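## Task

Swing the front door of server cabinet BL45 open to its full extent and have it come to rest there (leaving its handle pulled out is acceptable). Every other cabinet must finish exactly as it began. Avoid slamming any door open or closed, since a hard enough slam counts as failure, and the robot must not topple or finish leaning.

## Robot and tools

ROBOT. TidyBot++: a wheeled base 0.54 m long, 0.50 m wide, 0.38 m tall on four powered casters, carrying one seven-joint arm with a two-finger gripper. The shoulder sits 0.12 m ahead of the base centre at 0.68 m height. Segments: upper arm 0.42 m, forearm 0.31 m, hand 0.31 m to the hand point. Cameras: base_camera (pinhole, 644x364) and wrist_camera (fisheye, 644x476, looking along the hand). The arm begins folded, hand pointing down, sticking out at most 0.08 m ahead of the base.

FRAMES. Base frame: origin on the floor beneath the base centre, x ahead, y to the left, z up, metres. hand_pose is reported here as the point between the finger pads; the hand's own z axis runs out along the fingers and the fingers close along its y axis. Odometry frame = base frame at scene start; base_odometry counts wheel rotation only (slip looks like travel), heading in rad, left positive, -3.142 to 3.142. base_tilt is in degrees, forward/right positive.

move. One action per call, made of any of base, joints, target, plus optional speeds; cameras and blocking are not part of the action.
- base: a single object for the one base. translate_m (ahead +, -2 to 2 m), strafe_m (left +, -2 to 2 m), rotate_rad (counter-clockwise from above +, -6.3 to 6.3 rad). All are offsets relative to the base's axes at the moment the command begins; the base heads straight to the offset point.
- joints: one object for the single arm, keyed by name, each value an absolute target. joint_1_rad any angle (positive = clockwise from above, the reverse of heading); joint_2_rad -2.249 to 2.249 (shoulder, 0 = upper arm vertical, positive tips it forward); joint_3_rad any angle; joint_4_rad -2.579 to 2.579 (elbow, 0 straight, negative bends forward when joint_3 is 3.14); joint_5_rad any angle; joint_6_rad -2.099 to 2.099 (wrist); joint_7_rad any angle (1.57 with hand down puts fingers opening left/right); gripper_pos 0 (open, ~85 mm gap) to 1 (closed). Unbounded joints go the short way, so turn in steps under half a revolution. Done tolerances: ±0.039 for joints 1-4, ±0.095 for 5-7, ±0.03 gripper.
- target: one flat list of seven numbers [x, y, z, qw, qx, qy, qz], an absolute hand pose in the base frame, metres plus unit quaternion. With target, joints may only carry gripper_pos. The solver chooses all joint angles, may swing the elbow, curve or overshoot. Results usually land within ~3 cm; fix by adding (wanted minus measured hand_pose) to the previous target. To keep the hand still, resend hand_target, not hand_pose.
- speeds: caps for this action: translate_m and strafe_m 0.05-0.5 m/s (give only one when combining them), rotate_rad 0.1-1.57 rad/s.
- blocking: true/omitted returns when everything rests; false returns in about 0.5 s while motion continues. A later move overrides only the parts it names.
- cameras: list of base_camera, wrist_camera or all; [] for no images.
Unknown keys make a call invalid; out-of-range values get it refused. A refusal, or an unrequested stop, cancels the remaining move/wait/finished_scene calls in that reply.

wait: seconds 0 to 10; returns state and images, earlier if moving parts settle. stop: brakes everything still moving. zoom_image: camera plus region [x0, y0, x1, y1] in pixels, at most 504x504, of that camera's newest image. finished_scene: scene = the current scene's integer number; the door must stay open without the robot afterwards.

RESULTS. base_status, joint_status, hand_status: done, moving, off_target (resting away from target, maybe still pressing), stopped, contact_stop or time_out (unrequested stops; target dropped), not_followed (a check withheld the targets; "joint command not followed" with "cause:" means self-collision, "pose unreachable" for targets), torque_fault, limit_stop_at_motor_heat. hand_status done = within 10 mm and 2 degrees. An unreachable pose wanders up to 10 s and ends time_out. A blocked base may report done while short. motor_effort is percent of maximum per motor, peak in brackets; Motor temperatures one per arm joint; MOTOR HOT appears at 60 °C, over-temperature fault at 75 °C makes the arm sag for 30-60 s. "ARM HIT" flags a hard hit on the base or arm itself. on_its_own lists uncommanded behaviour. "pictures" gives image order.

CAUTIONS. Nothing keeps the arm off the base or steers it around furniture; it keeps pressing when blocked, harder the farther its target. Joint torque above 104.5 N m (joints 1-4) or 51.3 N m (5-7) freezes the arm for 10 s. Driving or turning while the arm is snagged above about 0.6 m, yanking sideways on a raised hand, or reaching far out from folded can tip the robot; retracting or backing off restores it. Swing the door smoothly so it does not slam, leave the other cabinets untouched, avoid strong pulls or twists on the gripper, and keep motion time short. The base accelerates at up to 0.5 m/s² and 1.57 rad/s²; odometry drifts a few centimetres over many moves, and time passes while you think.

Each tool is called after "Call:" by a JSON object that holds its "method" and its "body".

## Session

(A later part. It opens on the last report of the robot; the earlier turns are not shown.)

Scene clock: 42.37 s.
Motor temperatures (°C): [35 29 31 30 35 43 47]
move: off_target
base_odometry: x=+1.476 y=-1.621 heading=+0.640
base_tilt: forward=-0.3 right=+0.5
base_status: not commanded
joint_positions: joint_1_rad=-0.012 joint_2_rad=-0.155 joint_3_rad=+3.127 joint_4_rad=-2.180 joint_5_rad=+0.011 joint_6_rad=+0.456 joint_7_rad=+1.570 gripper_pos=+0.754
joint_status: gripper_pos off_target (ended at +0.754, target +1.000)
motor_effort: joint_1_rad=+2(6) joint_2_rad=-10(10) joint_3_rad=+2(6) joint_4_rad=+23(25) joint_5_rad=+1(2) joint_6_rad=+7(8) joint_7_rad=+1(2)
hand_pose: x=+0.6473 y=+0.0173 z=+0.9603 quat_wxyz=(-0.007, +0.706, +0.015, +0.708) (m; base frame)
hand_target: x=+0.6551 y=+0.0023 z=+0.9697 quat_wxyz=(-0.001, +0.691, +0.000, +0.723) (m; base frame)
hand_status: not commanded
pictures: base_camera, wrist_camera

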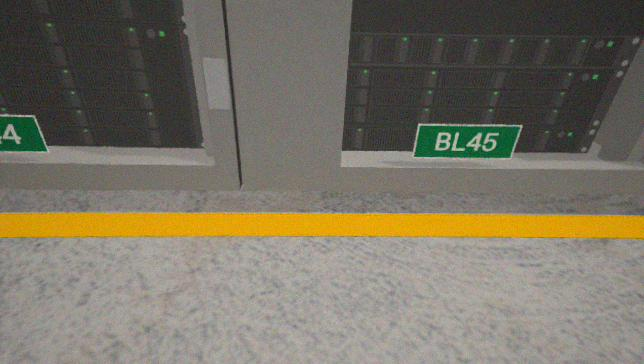

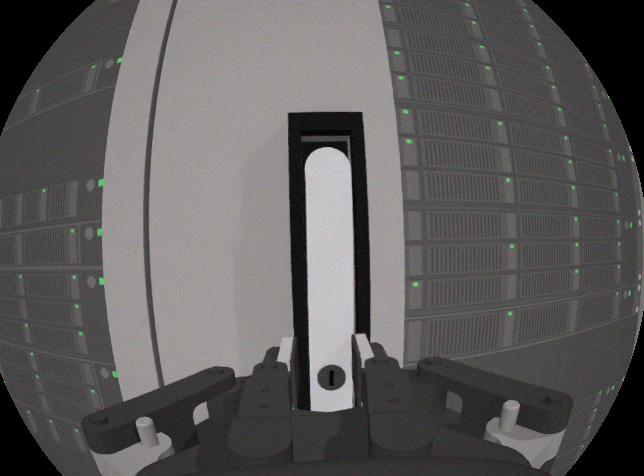

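Call:
{"method": "move", "body": {"base": {"translate_m":-0.055}, "speeds": {"translate_m":0.05}, "joints": {"joint_4_rad":-2.135,"joint_6_rad":0.49}}}

Scene clock: 47.63 s.
Motor temperatures (°C): [35 29 31 30 35 43 47]
move: done
base_odometry: x=+1.432 y=-1.654 heading=+0.640
base_tilt: forward=-0.2 right=+0.5
base_status: done
joint_positions: joint_1_rad=-0.006 joint_2_rad=-0.109 joint_3_rad=+3.136 joint_4_rad=-2.128 joint_5_rad=+0.009 joint_6_rad=+0.457 joint_7_rad=+1.570 gripper_pos=+0.825
joint_status: all done
on_its_own: gripper_pos moved +0.072 toward your old target +1.000
motor_effort: joint_1_rad=-2(5) joint_2_rad=-21(28) joint_3_rad=-2(5) joint_4_rad=+20(24) joint_5_rad=+0(2) joint_6_rad=+9(10) joint_7_rad=-1(1)
hand_pose: x=+0.6677 y=+0.0088 z=+0.9662 quat_wxyz=(-0.003, +0.704, +0.008, +0.710) (m; base frame)
hand_target: x=+0.6604 y=+0.0023 z=+0.9841 quat_wxyz=(-0.001, +0.687, +0.000, +0.727) (m; base frame)
hand_status: not commanded
pictures: base_camera, wrist_camera

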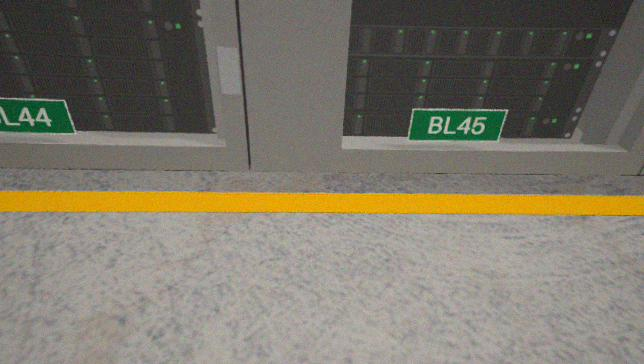

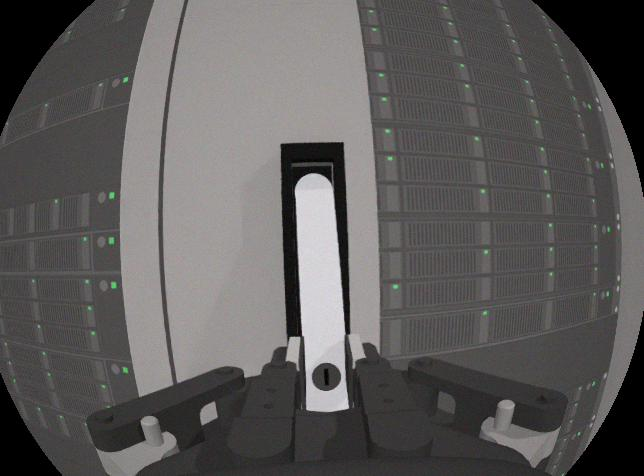

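Call:
{"method": "move", "body": {"base": {"translate_m":-0.02}, "speeds": {"translate_m":0.05}}}

Scene clock: 49.17 s.
Motor temperatures (°C): [35 29 31 30 35 43 47]
move: done
base_odometry: x=+1.416 y=-1.666 heading=+0.640
base_tilt: forward=-0.3 right=+0.6
base_status: done
joint_positions: joint_1_rad=-0.005 joint_2_rad=-0.118 joint_3_rad=+3.139 joint_4_rad=-2.121 joint_5_rad=+0.009 joint_6_rad=+0.457 joint_7_rad=+1.570 gripper_pos=+0.830
joint_status: not commanded
motor_effort: joint_1_rad=-3(3) joint_2_rad=-16(21) joint_3_rad=-3(4) joint_4_rad=+18(21) joint_5_rad=+1(1) joint_6_rad=+6(8) joint_7_rad=-1(1)
hand_pose: x=+0.6661 y=+0.0071 z=+0.9760 quat_wxyz=(-0.002, +0.698, +0.007, +0.716) (m; base frame)
hand_target: x=+0.6604 y=+0.0023 z=+0.9841 quat_wxyz=(-0.001, +0.687, +0.000, +0.727) (m; base frame)
hand_status: not commanded
pictures: base_camera, wrist_camera

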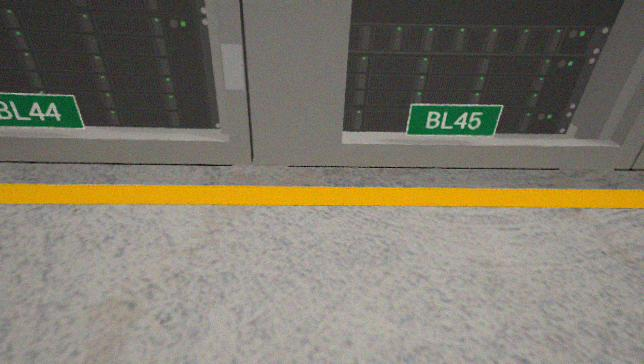

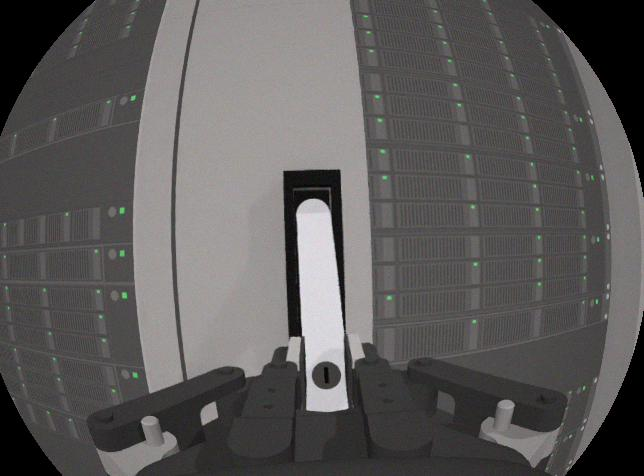

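Call:
{"method": "move", "body": {"base": {"translate_m":-0.012}, "speeds": {"translate_m":0.05}, "joints": {"joint_4_rad":-2.08,"joint_6_rad":0.44}}}

Scene clock: 50.90 s.
Motor temperatures (°C): [35 29 31 30 35 43 47]
move: done
base_odometry: x=+1.406 y=-1.674 heading=+0.640
base_tilt: forward=-0.3 right=+0.4
base_status: done
joint_positions: joint_1_rad=-0.005 joint_2_rad=-0.115 joint_3_rad=+3.139 joint_4_rad=-2.102 joint_5_rad=+0.009 joint_6_rad=+0.449 joint_7_rad=+1.570 gripper_pos=+0.832
joint_status: all done
motor_effort: joint_1_rad=-2(4) joint_2_rad=-19(21) joint_3_rad=-2(4) joint_4_rad=+24(25) joint_5_rad=+1(1) joint_6_rad=+10(11) joint_7_rad=+0(1)
hand_pose: x=+0.6694 y=+0.0065 z=+0.9826 quat_wxyz=(-0.001, +0.696, +0.006, +0.718) (m; base frame)
hand_target: x=+0.6672 y=+0.0023 z=+1.0015 quat_wxyz=(-0.001, +0.685, +0.000, +0.728) (m; base frame)
hand_status: not commanded
pictures: base_camera, wrist_camera

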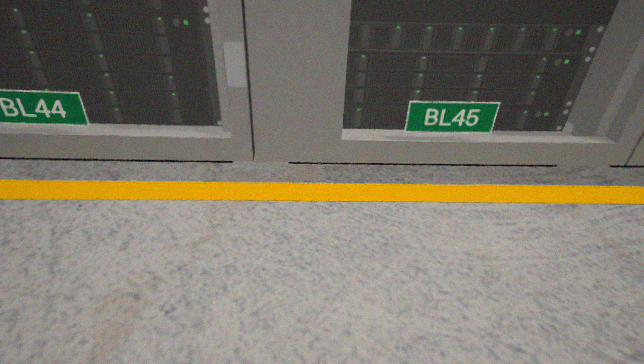

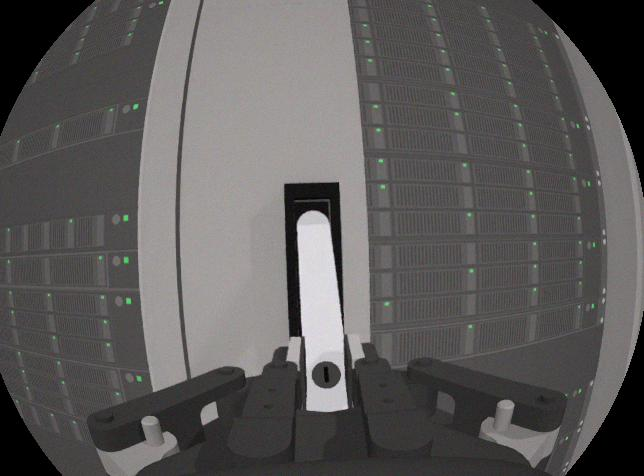

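Call:
{"method": "move", "body": {"base": {"translate_m":-0.018}, "speeds": {"translate_m":0.05}}}

Scene clock: 52.43 s.
Motor temperatures (°C): [35 29 31 30 35 43 47]
move: done
base_odometry: x=+1.392 y=-1.684 heading=+0.640
base_tilt: forward=-0.2 right=+0.5
base_status: done
joint_positions: joint_1_rad=-0.005 joint_2_rad=-0.076 joint_3_rad=+3.140 joint_4_rad=-2.065 joint_5_rad=+0.009 joint_6_rad=+0.449 joint_7_rad=+1.570 gripper_pos=+0.834
joint_status: not commanded
motor_effort: joint_1_rad=-3(3) joint_2_rad=-28(30) joint_3_rad=-3(4) joint_4_rad=+18(23) joint_5_rad=+0(1) joint_6_rad=+9(10) joint_7_rad=+0(1)
hand_pose: x=+0.6855 y=+0.0064 z=+0.9832 quat_wxyz=(-0.001, +0.696, +0.006, +0.718) (m; base frame)
hand_target: x=+0.6672 y=+0.0023 z=+1.0015 quat_wxyz=(-0.001, +0.685, +0.000, +0.728) (m; base frame)
hand_status: not commanded
pictures: base_camera, wrist_camera

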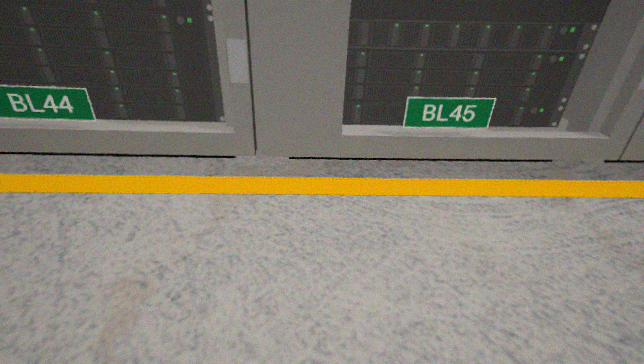

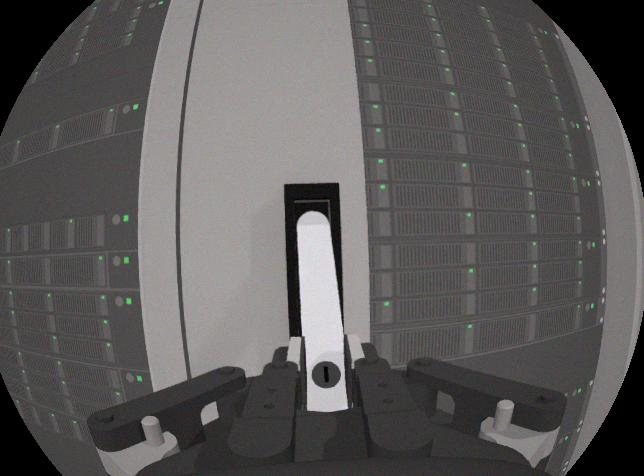

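Call:
{"method": "move", "body": {"base": {"translate_m":0.013,"strafe_m":-0.028}, "speeds": {"translate_m":0.1}, "joints": {"joint_7_rad":1.91,"joint_4_rad":-2.05,"joint_6_rad":0.41}}}

Scene clock: 54.47 s.
Motor temperatures (°C): [35 29 31 30 35 43 47]
move: done
base_odometry: x=+1.419 y=-1.699 heading=+0.640
base_tilt: forward=-0.3 right=+0.4
base_status: done
joint_positions: joint_1_rad=-0.016 joint_2_rad=-0.105 joint_3_rad=+3.119 joint_4_rad=-2.075 joint_5_rad=+0.009 joint_6_rad=+0.424 joint_7_rad=+1.870 gripper_pos=+0.834
joint_status: all done
motor_effort: joint_1_rad=+3(6) joint_2_rad=-21(28) joint_3_rad=+3(6) joint_4_rad=+28(29) joint_5_rad=+1(2) joint_6_rad=+13(14) joint_7_rad=+1(3)
hand_pose: x=+0.6750 y=+0.0246 z=+0.9853 quat_wxyz=(+0.095, +0.688, +0.122, +0.709) (m; base frame)
hand_target: x=+0.6705 y=+0.0023 z=+1.0104 quat_wxyz=(+0.122, +0.675, +0.116, +0.718) (m; base frame)
hand_status: not commanded
pictures: base_camera, wrist_camera

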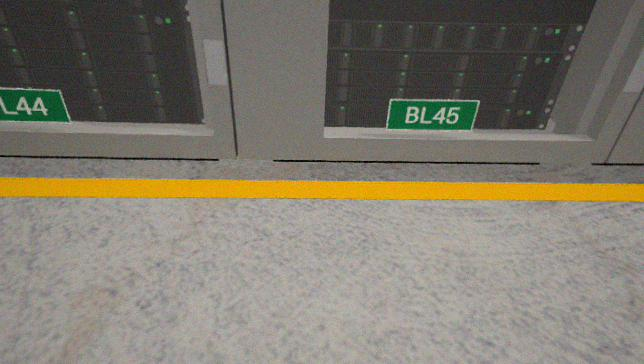

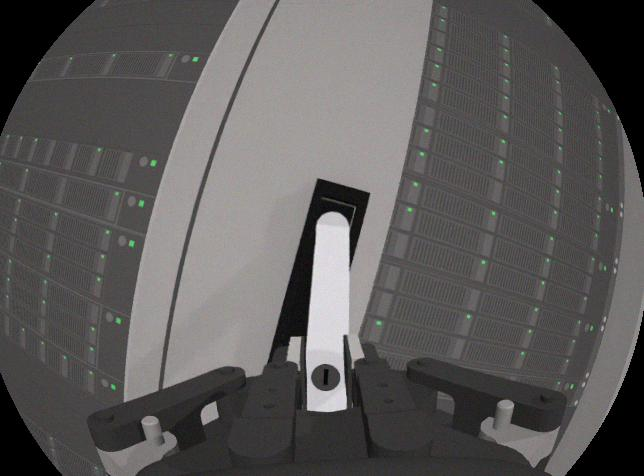

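Works in the same direction.

Call:
{"method": "move", "body": {"base": {"strafe_m":-0.02}, "speeds": {"strafe_m":0.1}, "joints": {"joint_7_rad":2.25,"joint_4_rad":-2.01,"joint_6_rad":0.37}}}

Call:
{"method": "move", "body": {"base": {"strafe_m":-0.018}, "speeds": {"strafe_m":0.1}, "joints": {"joint_7_rad":2.58,"joint_4_rad":-1.95,"joint_6_rad":0.31}}}

Call:
{"method": "move", "body": {"base": {"strafe_m":-0.010}, "speeds": {"strafe_m":0.1}, "joints": {"joint_7_rad":2.90,"joint_4_rad":-1.88,"joint_6_rad":0.24}}}

Scene clock: 56.33 s.
Motor temperatures (°C): [35 29 31 30 35 43 47]
move: off_target
base_odometry: x=+1.431 y=-1.715 heading=+0.640
base_tilt: forward=-0.4 right=+0.5
base_status: done
joint_positions: joint_1_rad=-0.017 joint_2_rad=-0.108 joint_3_rad=+3.120 joint_4_rad=-2.058 joint_5_rad=+0.009 joint_6_rad=+0.404 joint_7_rad=+2.202 gripper_pos=+0.834
joint_status: joint_4_rad off_target (ended at -2.058, target -2.010); the others done
motor_effort: joint_1_rad=+2(7) joint_2_rad=-20(21) joint_3_rad=+2(8) joint_4_rad=+27(29) joint_5_rad=+1(2) joint_6_rad=+12(13) joint_7_rad=+2(3)
hand_pose: x=+0.6763 y=+0.0244 z=+0.9916 quat_wxyz=(+0.212, +0.658, +0.234, +0.684) (m; base frame)
hand_target: x=+0.6746 y=+0.0023 z=+1.0223 quat_wxyz=(+0.242, +0.646, +0.229, +0.687) (m; base frame)
hand_status: not commanded
pictures: base_camera, wrist_camera

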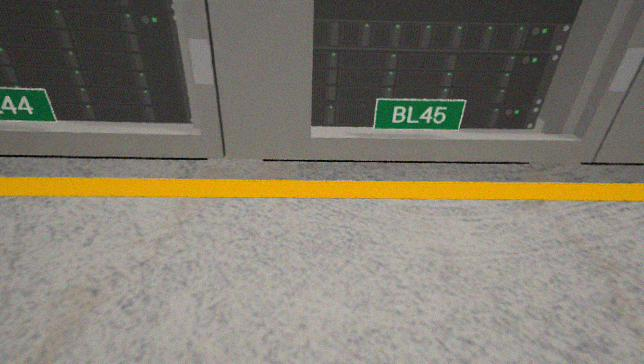

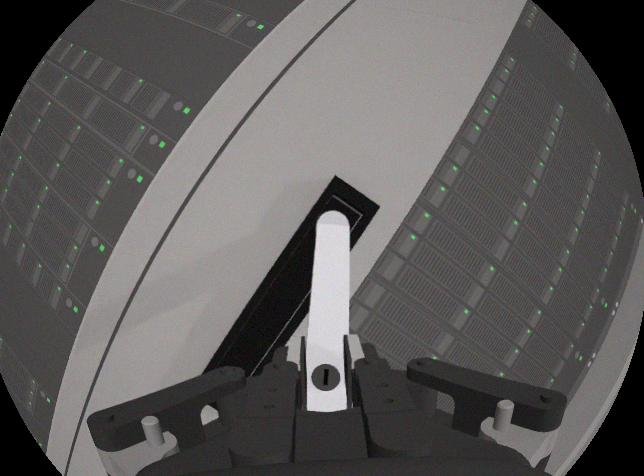

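Scene clock: 57.43 s.
Motor temperatures (°C): [35 29 31 30 35 43 47]
move: off_target
base_odometry: x=+1.442 y=-1.729 heading=+0.640
base_tilt: forward=-0.3 right=+0.5
base_status: done
joint_positions: joint_1_rad=-0.018 joint_2_rad=-0.115 joint_3_rad=+3.120 joint_4_rad=-2.013 joint_5_rad=+0.009 joint_6_rad=+0.345 joint_7_rad=+2.530 gripper_pos=+0.834
joint_status: joint_4_rad off_target (ended at -2.013, target -1.950); the others done
motor_effort: joint_1_rad=+1(8) joint_2_rad=-17(21) joint_3_rad=+1(8) joint_4_rad=+29(31) joint_5_rad=+2(3) joint_6_rad=+12(13) joint_7_rad=+2(2)
hand_pose: x=+0.6789 y=+0.0253 z=+1.0043 quat_wxyz=(+0.319, +0.613, +0.340, +0.638) (m; base frame)
hand_target: x=+0.6798 y=+0.0023 z=+1.0404 quat_wxyz=(+0.352, +0.600, +0.332, +0.638) (m; base frame)
hand_status: not commanded
pictures: base_camera, wrist_camera

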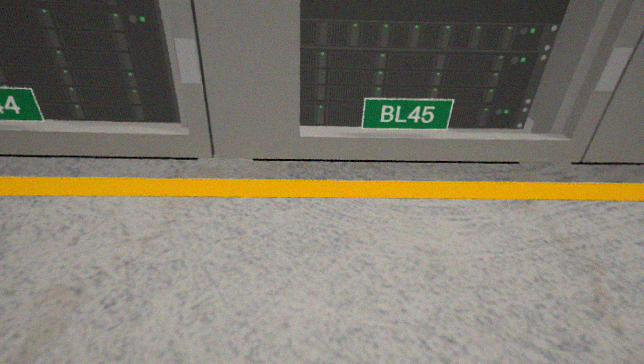

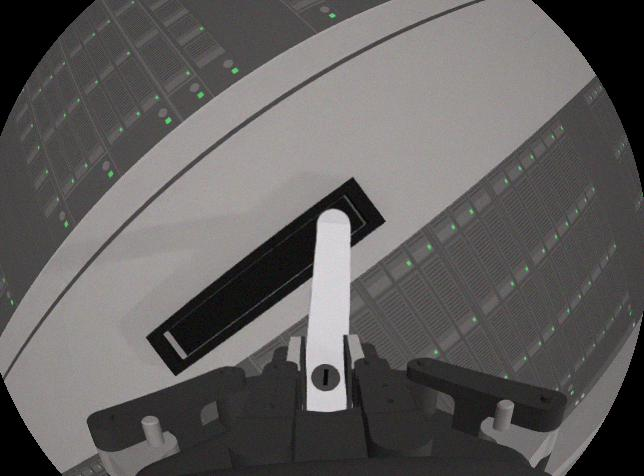

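Scene clock: 58.57 s.
Motor temperatures (°C): [35 29 31 30 35 43 47]
move: off_target
base_odometry: x=+1.448 y=-1.737 heading=+0.641
base_tilt: forward=-0.3 right=+0.5
base_status: done
joint_positions: joint_1_rad=-0.015 joint_2_rad=-0.120 joint_3_rad=+3.124 joint_4_rad=-1.953 joint_5_rad=+0.009 joint_6_rad=+0.272 joint_7_rad=+2.849 gripper_pos=+0.834
joint_status: joint_4_rad off_target (ended at -1.953, target -1.880); the others done
motor_effort: joint_1_rad=+2(8) joint_2_rad=-18(19) joint_3_rad=+2(9) joint_4_rad=+31(32) joint_5_rad=+1(3) joint_6_rad=+12(14) joint_7_rad=+1(3)
hand_pose: x=+0.6830 y=+0.0212 z=+1.0209 quat_wxyz=(+0.417, +0.555, +0.433, +0.575) (m; base frame)
hand_target: x=+0.6845 y=+0.0023 z=+1.0619 quat_wxyz=(+0.449, +0.539, +0.423, +0.574) (m; base frame)
hand_status: not commanded
pictures: base_camera, wrist_camera

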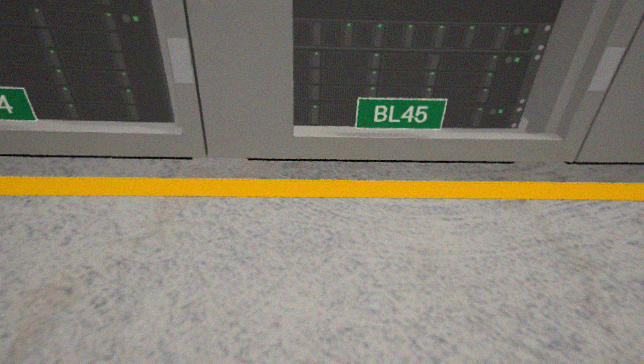

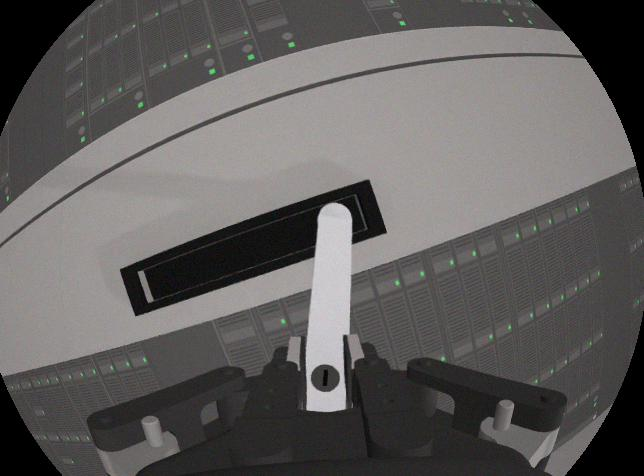

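Call:
{"method": "move", "body": {"joints": {"joint_7_rad":3.18,"joint_4_rad":-1.82,"joint_6_rad":0.18}}}

Call:
{"method": "move", "body": {"base": {"translate_m":-0.05}, "speeds": {"translate_m":0.05}}}

Scene clock: 60.13 s.
Motor temperatures (°C): [35 29 31 30 35 43 47]
move: off_target
base_odometry: x=+1.448 y=-1.737 heading=+0.641
base_tilt: forward=-0.4 right=+0.5
base_status: not commanded
joint_positions: joint_1_rad=-0.010 joint_2_rad=-0.123 joint_3_rad=+3.131 joint_4_rad=-1.895 joint_5_rad=+0.009 joint_6_rad=+0.209 joint_7_rad=+3.132 gripper_pos=+0.834
joint_status: joint_4_rad off_target (ended at -1.895, target -1.820); the others done
motor_effort: joint_1_rad=-2(2) joint_2_rad=-17(19) joint_3_rad=-2(2) joint_4_rad=+32(33) joint_5_rad=+2(2) joint_6_rad=+13(14) joint_7_rad=+1(2)
hand_pose: x=+0.6862 y=+0.0144 z=+1.0389 quat_wxyz=(+0.496, +0.492, +0.504, +0.507) (m; base frame)
hand_target: x=+0.6873 y=+0.0023 z=+1.0805 quat_wxyz=(+0.524, +0.475, +0.494, +0.505) (m; base frame)
hand_status: not commanded
pictures: base_camera, wrist_camera

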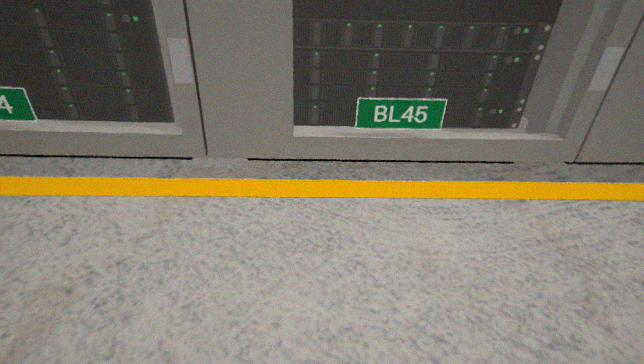

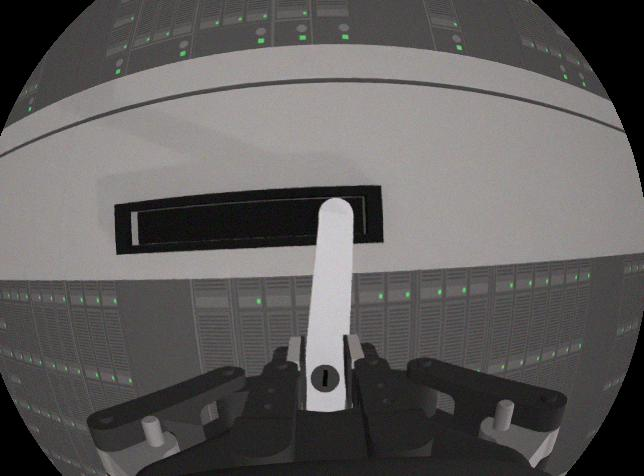

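Scene clock: 61.60 s.
Motor temperatures (°C): [35 29 31 30 35 43 47]
move: done
base_odometry: x=+1.408 y=-1.767 heading=+0.641
base_tilt: forward=-0.2 right=+0.5
base_status: done
joint_positions: joint_1_rad=-0.005 joint_2_rad=-0.104 joint_3_rad=+3.138 joint_4_rad=-1.873 joint_5_rad=+0.009 joint_6_rad=+0.204 joint_7_rad=+3.132 gripper_pos=+0.835
joint_status: not commanded
motor_effort: joint_1_rad=-1(3) joint_2_rad=-23(25) joint_3_rad=-1(4) joint_4_rad=+30(32) joint_5_rad=+1(3) joint_6_rad=+13(13) joint_7_rad=+1(2)
hand_pose: x=+0.6949 y=+0.0071 z=+1.0396 quat_wxyz=(+0.498, +0.496, +0.501, +0.504) (m; base frame)
hand_target: x=+0.6873 y=+0.0023 z=+1.0805 quat_wxyz=(+0.524, +0.475, +0.494, +0.505) (m; base frame)
hand_status: not commanded
pictures: base_camera, wrist_camera

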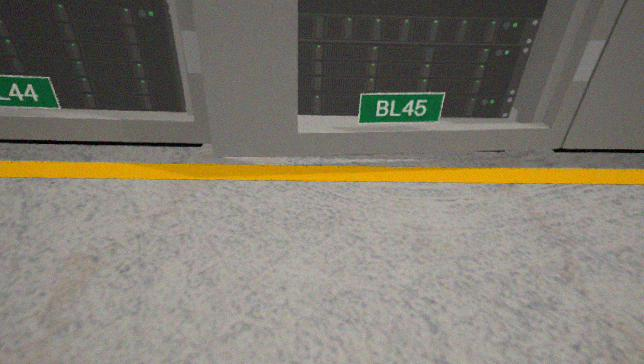

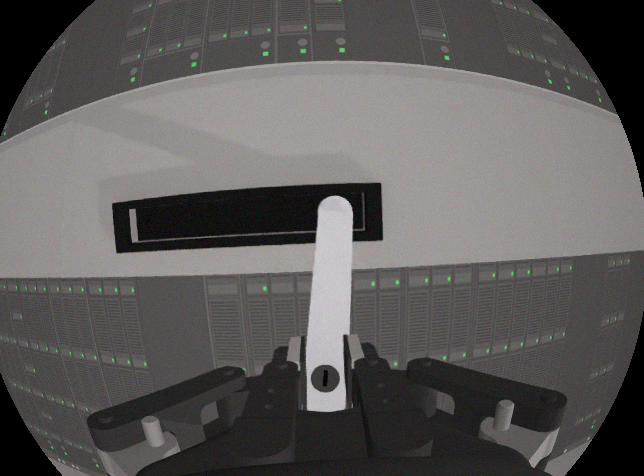

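Call:
{"method": "move", "body": {"base": {"translate_m":-0.074,"strafe_m":-0.213,"rotate_rad":0.25}, "speeds": {"translate_m":0.15,"rotate_rad":0.17}}}

Call:
{"method": "move", "body": {"base": {"translate_m":-0.074,"strafe_m":-0.213,"rotate_rad":0.25}, "speeds": {"translate_m":0.15,"rotate_rad":0.17}}}

Scene clock: 68.67 s.
Motor temperatures (°C): [35 29 31 30 35 43 47]
move: done
base_odometry: x=+1.476 y=-1.983 heading=+0.891
base_tilt: forward=-0.3 right=+0.4
base_status: done
joint_positions: joint_1_rad=+0.002 joint_2_rad=-0.103 joint_3_rad=+3.143 joint_4_rad=-1.870 joint_5_rad=+0.009 joint_6_rad=+0.198 joint_7_rad=+3.132 gripper_pos=+0.835
joint_status: not commanded
motor_effort: joint_1_rad=+0(6) joint_2_rad=-23(26) joint_3_rad=+0(6) joint_4_rad=+29(32) joint_5_rad=+2(3) joint_6_rad=+11(13) joint_7_rad=+1(2)
hand_pose: x=+0.6954 y=-0.0002 z=+1.0398 quat_wxyz=(+0.501, +0.500, +0.499, +0.500) (m; base frame)
hand_target: x=+0.6873 y=+0.0023 z=+1.0805 quat_wxyz=(+0.524, +0.475, +0.494, +0.505) (m; base frame)
hand_status: not commanded
pictures: base_camera, wrist_camera

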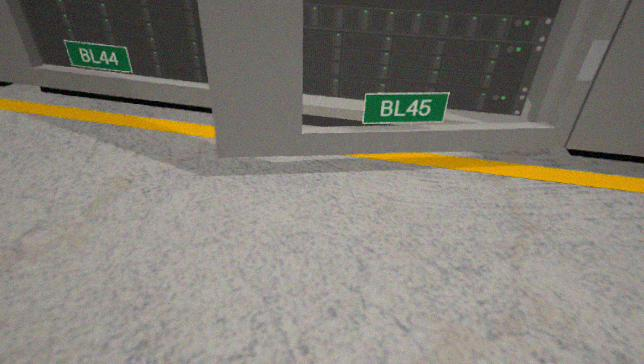

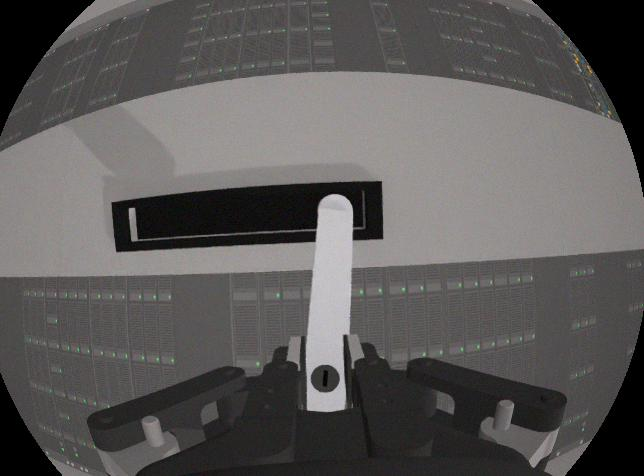

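Scene clock: 70.80 s.
Motor temperatures (°C): [35 29 31 30 35 43 47]
move: done
base_odometry: x=+1.595 y=-2.174 heading=+1.142
base_tilt: forward=-0.2 right=+0.5
base_status: done
joint_positions: joint_1_rad=+0.007 joint_2_rad=-0.102 joint_3_rad=+3.151 joint_4_rad=-1.867 joint_5_rad=+0.009 joint_6_rad=+0.194 joint_7_rad=+3.132 gripper_pos=+0.835
joint_status: not commanded
motor_effort: joint_1_rad=-1(7) joint_2_rad=-23(26) joint_3_rad=-1(7) joint_4_rad=+29(32) joint_5_rad=+1(3) joint_6_rad=+12(14) joint_7_rad=+1(1)
hand_pose: x=+0.6959 y=-0.0080 z=+1.0398 quat_wxyz=(+0.503, +0.504, +0.496, +0.497) (m; base frame)
hand_target: x=+0.6873 y=+0.0023 z=+1.0805 quat_wxyz=(+0.524, +0.475, +0.494, +0.505) (m; base frame)
hand_status: not commanded
pictures: base_camera, wrist_camera

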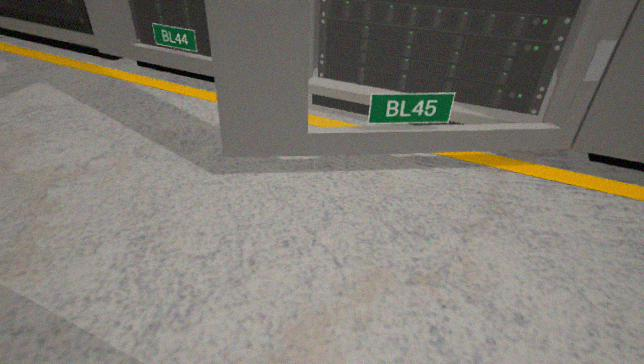

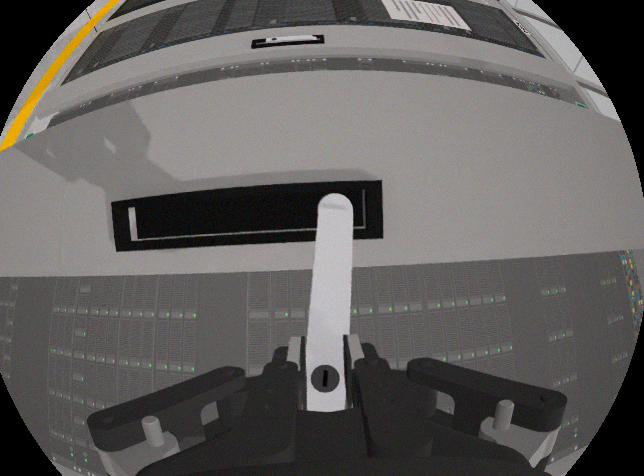

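Call:
{"method": "move", "body": {"base": {"translate_m":-0.074,"strafe_m":-0.213,"rotate_rad":0.25}, "speeds": {"translate_m":0.15,"rotate_rad":0.17}}}

Call:
{"method": "move", "body": {"joints": {"gripper_pos":0.6}}}

Scene clock: 73.33 s.
Motor temperatures (°C): [35 30 31 30 35 43 47]
move: done
base_odometry: x=+1.758 y=-2.330 heading=+1.392
base_tilt: forward=-0.3 right=+0.5
base_status: done
joint_positions: joint_1_rad=+0.012 joint_2_rad=-0.102 joint_3_rad=+3.157 joint_4_rad=-1.866 joint_5_rad=+0.009 joint_6_rad=+0.192 joint_7_rad=+3.132 gripper_pos=+0.835
joint_status: not commanded
motor_effort: joint_1_rad=-2(8) joint_2_rad=-23(27) joint_3_rad=-3(8) joint_4_rad=+29(32) joint_5_rad=+2(3) joint_6_rad=+12(14) joint_7_rad=+1(2)
hand_pose: x=+0.6960 y=-0.0145 z=+1.0398 quat_wxyz=(+0.506, +0.507, +0.493, +0.494) (m; base frame)
hand_target: x=+0.6873 y=+0.0023 z=+1.0805 quat_wxyz=(+0.524, +0.475, +0.494, +0.505) (m; base frame)
hand_status: not commanded
pictures: base_camera, wrist_camera

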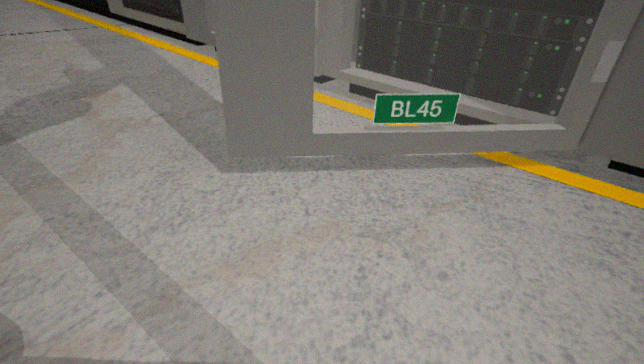

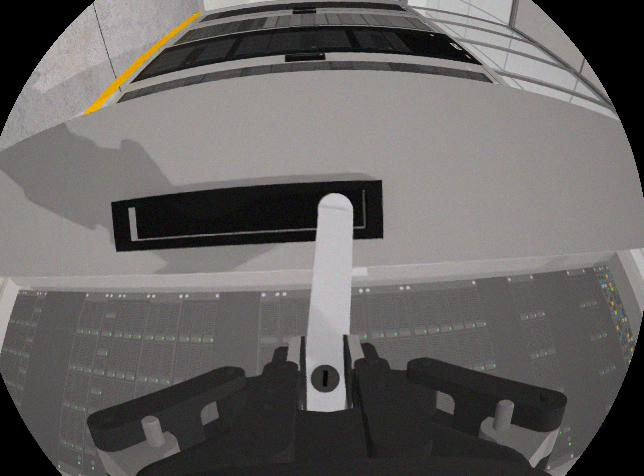

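Scene clock: 74.10 s.
Motor temperatures (°C): [35 30 31 30 35 43 47]
move: done
base_odometry: x=+1.758 y=-2.330 heading=+1.392
base_tilt: forward=-0.2 right=+0.5
base_status: not commanded
joint_positions: joint_1_rad=+0.012 joint_2_rad=-0.108 joint_3_rad=+3.156 joint_4_rad=-1.859 joint_5_rad=+0.009 joint_6_rad=+0.192 joint_7_rad=+3.139 gripper_pos=+0.600
joint_status: all done
motor_effort: joint_1_rad=-1(3) joint_2_rad=-21(25) joint_3_rad=-1(3) joint_4_rad=+27(29) joint_5_rad=+1(2) joint_6_rad=+10(13) joint_7_rad=+0(1)
hand_pose: x=+0.6944 y=-0.0141 z=+1.0471 quat_wxyz=(+0.510, +0.502, +0.492, +0.495) (m; base frame)
hand_target: x=+0.6873 y=+0.0023 z=+1.0805 quat_wxyz=(+0.524, +0.475, +0.494, +0.505) (m; base frame)
hand_status: not commanded
pictures: base_camera, wrist_camera

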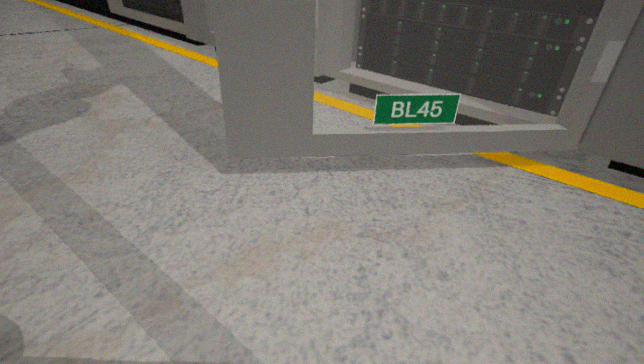

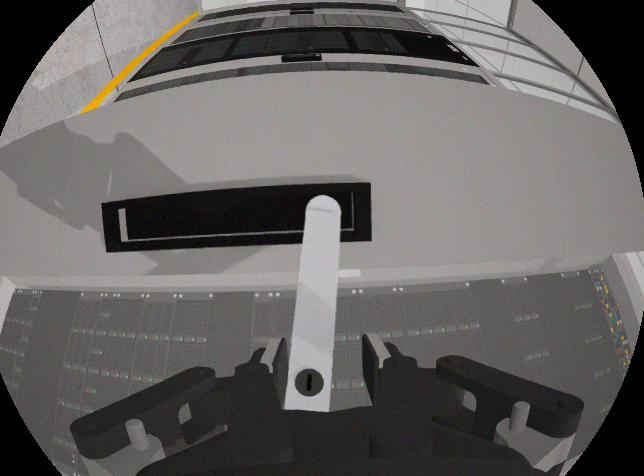

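Call:
{"method": "move", "body": {"base": {"translate_m":-0.16}, "speeds": {"translate_m":0.2}}}

Call:
{"method": "move", "body": {"joints": {"joint_1_rad":0.0,"joint_2_rad":-0.3,"joint_4_rad":-2.5,"joint_6_rad":-0.3,"joint_7_rad":1.57,"gripper_pos":1.0}}}

Call:
{"method": "move", "body": {"base": {"translate_m":0.75,"strafe_m":0.965,"rotate_rad":-0.752}}}

Scene clock: 77.13 s.
Motor temperatures (°C): [35 30 31 30 35 43 47]
move: done
base_odometry: x=+1.730 y=-2.488 heading=+1.393
base_tilt: forward=-0.3 right=+0.6
base_status: done
joint_positions: joint_1_rad=+0.012 joint_2_rad=-0.137 joint_3_rad=+3.156 joint_4_rad=-1.837 joint_5_rad=+0.009 joint_6_rad=+0.192 joint_7_rad=+3.139 gripper_pos=+0.600
joint_status: not commanded
motor_effort: joint_1_rad=+0(1) joint_2_rad=-16(23) joint_3_rad=+0(1) joint_4_rad=+22(26) joint_5_rad=+1(1) joint_6_rad=+7(11) joint_7_rad=+0(1)
hand_pose: x=+0.6841 y=-0.0135 z=+1.0773 quat_wxyz=(+0.523, +0.489, +0.479, +0.508) (m; base frame)
hand_target: x=+0.6873 y=+0.0023 z=+1.0805 quat_wxyz=(+0.524, +0.475, +0.494, +0.505) (m; base frame)
hand_status: not commanded
pictures: base_camera, wrist_camera

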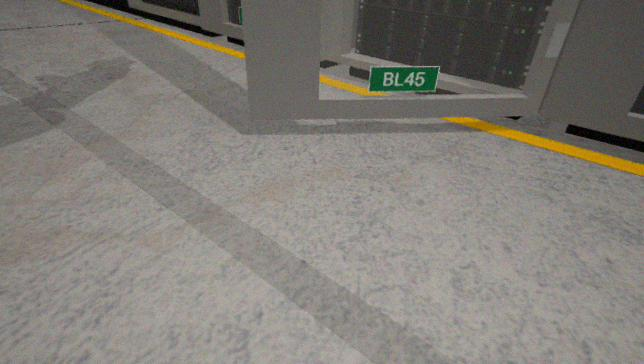

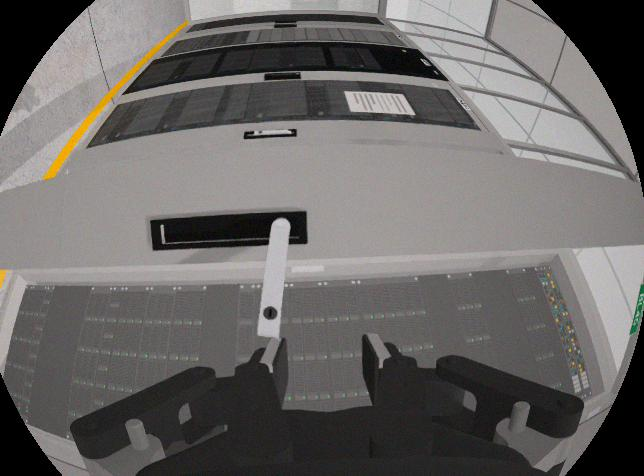

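Scene clock: 79.67 s.
Motor temperatures (°C): [35 30 31 30 35 43 47]
move: done
base_odometry: x=+1.730 y=-2.488 heading=+1.393
base_tilt: forward=-0.3 right=+0.5
base_status: not commanded
joint_positions: joint_1_rad=+0.012 joint_2_rad=-0.290 joint_3_rad=+3.156 joint_4_rad=-2.486 joint_5_rad=+0.009 joint_6_rad=-0.230 joint_7_rad=+1.615 gripper_pos=+0.999
joint_status: all done
motor_effort: joint_1_rad=+0(1) joint_2_rad=-6(16) joint_3_rad=+0(0) joint_4_rad=+18(23) joint_5_rad=+0(1) joint_6_rad=+5(8) joint_7_rad=+0(1)
hand_pose: x=+0.4580 y=-0.0079 z=+0.6663 quat_wxyz=(+0.013, +0.936, +0.012, +0.350) (m; base frame)
hand_target: x=+0.4351 y=+0.0018 z=+0.6494 quat_wxyz=(+0.000, +0.949, +0.000, +0.315) (m; base frame)
hand_status: not commanded
pictures: base_camera, wrist_camera

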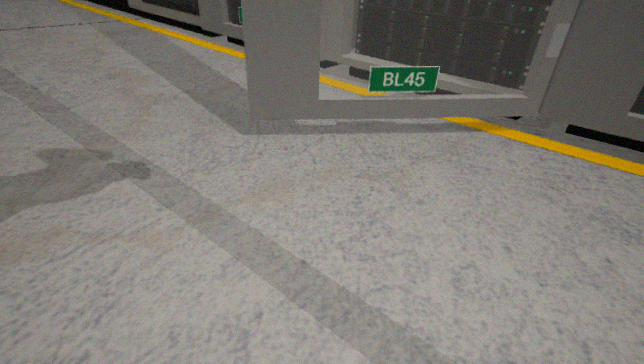

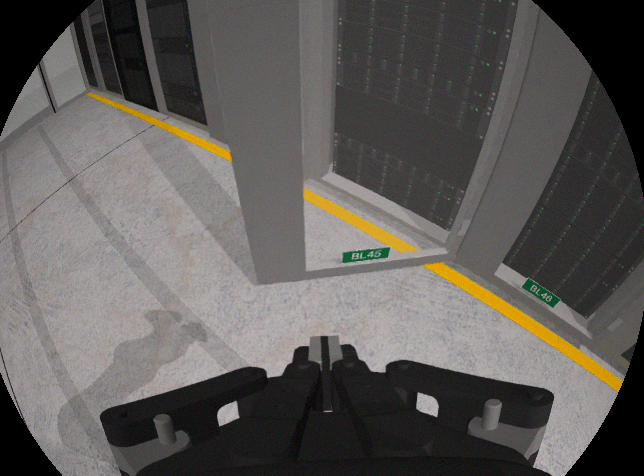

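Scene clock: 83.23 s.
Motor temperatures (°C): [35 30 31 30 35 43 47]
move: done
base_odometry: x=+0.913 y=-1.578 heading=+0.640
base_tilt: forward=-0.3 right=+0.4
base_status: done
joint_positions: joint_1_rad=+0.012 joint_2_rad=-0.295 joint_3_rad=+3.153 joint_4_rad=-2.486 joint_5_rad=+0.009 joint_6_rad=-0.232 joint_7_rad=+1.613 gripper_pos=+0.999
joint_status: not commanded
motor_effort: joint_1_rad=+0(1) joint_2_rad=-6(8) joint_3_rad=+0(1) joint_4_rad=+18(19) joint_5_rad=+1(1) joint_6_rad=+5(5) joint_7_rad=+0(1)
hand_pose: x=+0.4572 y=-0.0069 z=+0.6672 quat_wxyz=(+0.012, +0.936, +0.012, +0.351) (m; base frame)
hand_target: x=+0.4351 y=+0.0018 z=+0.6494 quat_wxyz=(+0.000, +0.949, +0.000, +0.315) (m; base frame)
hand_status: not commanded
pictures: base_camera, wrist_camera

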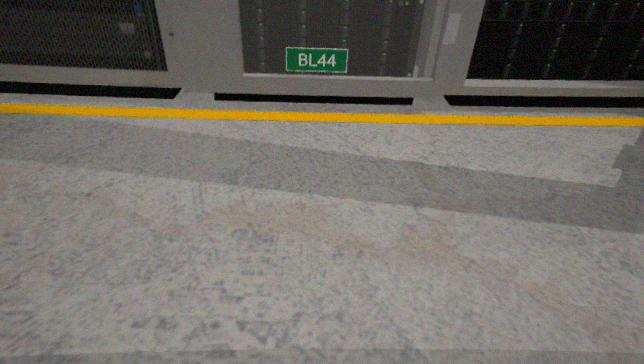

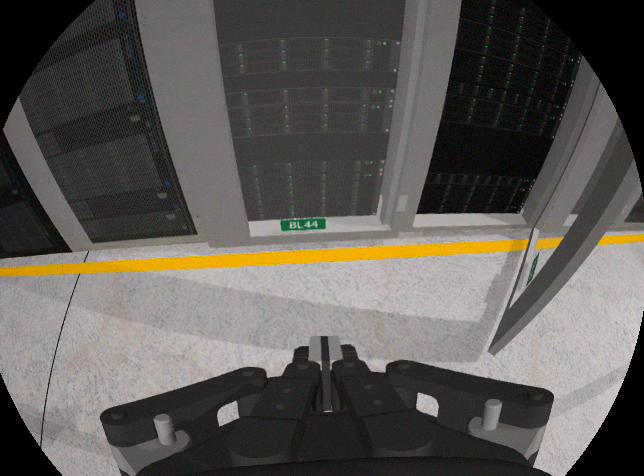

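Call:
{"method": "move", "body": {"base": {"translate_m":0.367,"strafe_m":0.31,"rotate_rad":-1.05}, "joints": {"joint_1_rad":0.0,"joint_2_rad":-0.13,"joint_4_rad":-2.05,"joint_6_rad":0.3,"joint_7_rad":1.57}}}

Scene clock: 89.97 s.
Motor temperatures (°C): [35 30 31 30 35 43 47]
move: done
base_odometry: x=+1.023 y=-1.110 heading=-0.411
base_tilt: forward=-0.3 right=+0.5
base_status: done
joint_positions: joint_1_rad=+0.011 joint_2_rad=-0.146 joint_3_rad=+3.150 joint_4_rad=-2.070 joint_5_rad=+0.009 joint_6_rad=+0.228 joint_7_rad=+1.613 gripper_pos=+0.999
joint_status: all done
motor_effort: joint_1_rad=-1(2) joint_2_rad=-14(15) joint_3_rad=+0(2) joint_4_rad=+22(22) joint_5_rad=+0(1) joint_6_rad=+7(8) joint_7_rad=+0(1)
hand_pose: x=+0.6616 y=-0.0089 z=+0.9508 quat_wxyz=(+0.022, +0.750, +0.012, +0.661) (m; base frame)
hand_target: x=+0.6707 y=+0.0023 z=+0.9762 quat_wxyz=(-0.001, +0.724, +0.000, +0.689) (m; base frame)
hand_status: not commanded
pictures: base_camera, wrist_camera

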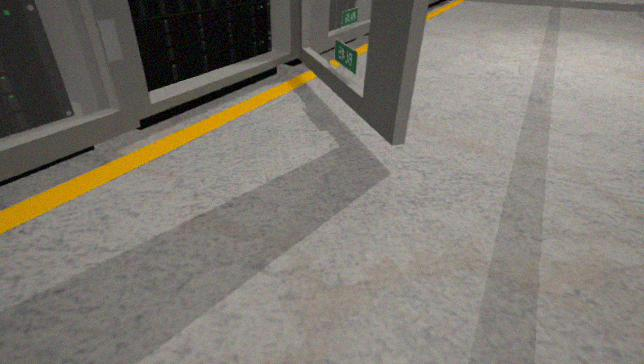

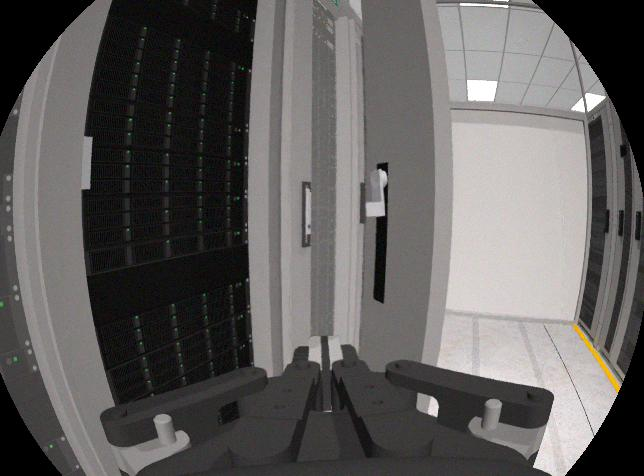

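Call:
{"method": "move", "body": {"joints": {"joint_2_rad":0.0,"joint_4_rad":-2.41,"joint_6_rad":0.75}}}

Call:
{"method": "move", "body": {"base": {"translate_m":0.304,"strafe_m":-0.174}, "speeds": {"translate_m":0.2}}}

Scene clock: 92.90 s.
Motor temperatures (°C): [35 30 31 30 35 43 47]
move: done
base_odometry: x=+1.023 y=-1.110 heading=-0.411
base_tilt: forward=-0.3 right=+0.4
base_status: not commanded
joint_positions: joint_1_rad=+0.011 joint_2_rad=-0.015 joint_3_rad=+3.150 joint_4_rad=-2.393 joint_5_rad=+0.009 joint_6_rad=+0.677 joint_7_rad=+1.613 gripper_pos=+0.999
joint_status: all done
motor_effort: joint_1_rad=+0(0) joint_2_rad=-15(17) joint_3_rad=+0(0) joint_4_rad=+18(23) joint_5_rad=+0(1) joint_6_rad=+7(9) joint_7_rad=+0(1)
hand_pose: x=+0.6387 y=-0.0070 z=+0.8350 quat_wxyz=(+0.020, +0.751, +0.013, +0.659) (m; base frame)
hand_target: x=+0.6390 y=+0.0022 z=+0.8409 quat_wxyz=(-0.001, +0.738, +0.000, +0.675) (m; base frame)
hand_status: not commanded
pictures: base_camera, wrist_camera

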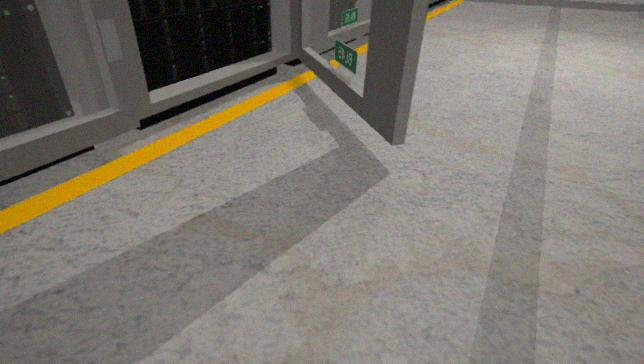

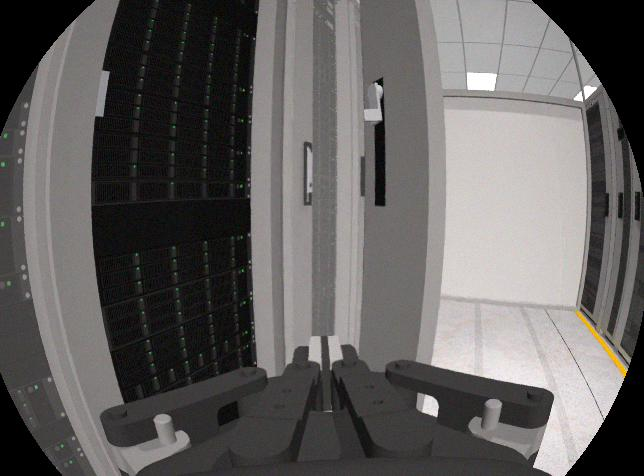

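Scene clock: 95.40 s.
Motor temperatures (°C): [35 30 31 30 35 43 47]
move: done
base_odometry: x=+1.232 y=-1.391 heading=-0.411
base_tilt: forward=-0.2 right=+0.5
base_status: done
joint_positions: joint_1_rad=+0.002 joint_2_rad=+0.002 joint_3_rad=+3.144 joint_4_rad=-2.408 joint_5_rad=-0.006 joint_6_rad=+0.686 joint_7_rad=+1.612 gripper_pos=+0.999
joint_status: not commanded
motor_effort: joint_1_rad=+0(12) joint_2_rad=-15(19) joint_3_rad=+0(11) joint_4_rad=+17(30) joint_5_rad=+0(8) joint_6_rad=+7(8) joint_7_rad=+0(1)
hand_pose: x=+0.6375 y=-0.0021 z=+0.8210 quat_wxyz=(+0.015, +0.759, +0.011, +0.651) (m; base frame)
hand_target: x=+0.6390 y=+0.0022 z=+0.8409 quat_wxyz=(-0.001, +0.738, +0.000, +0.675) (m; base frame)
hand_status: not commanded
pictures: base_camera, wrist_camera

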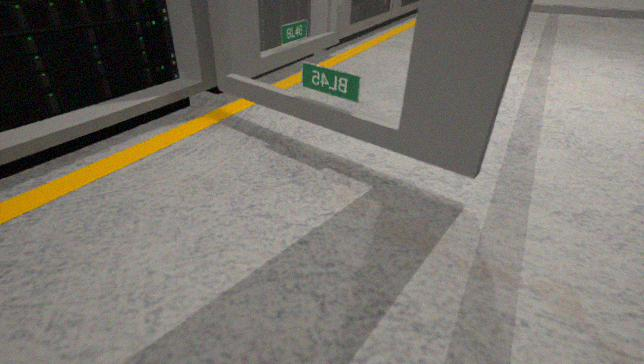

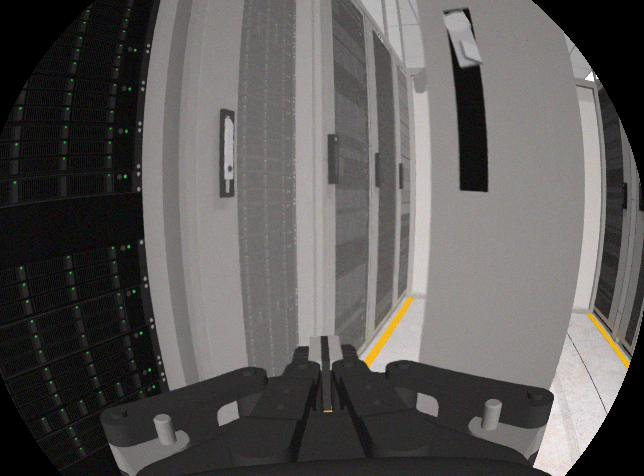

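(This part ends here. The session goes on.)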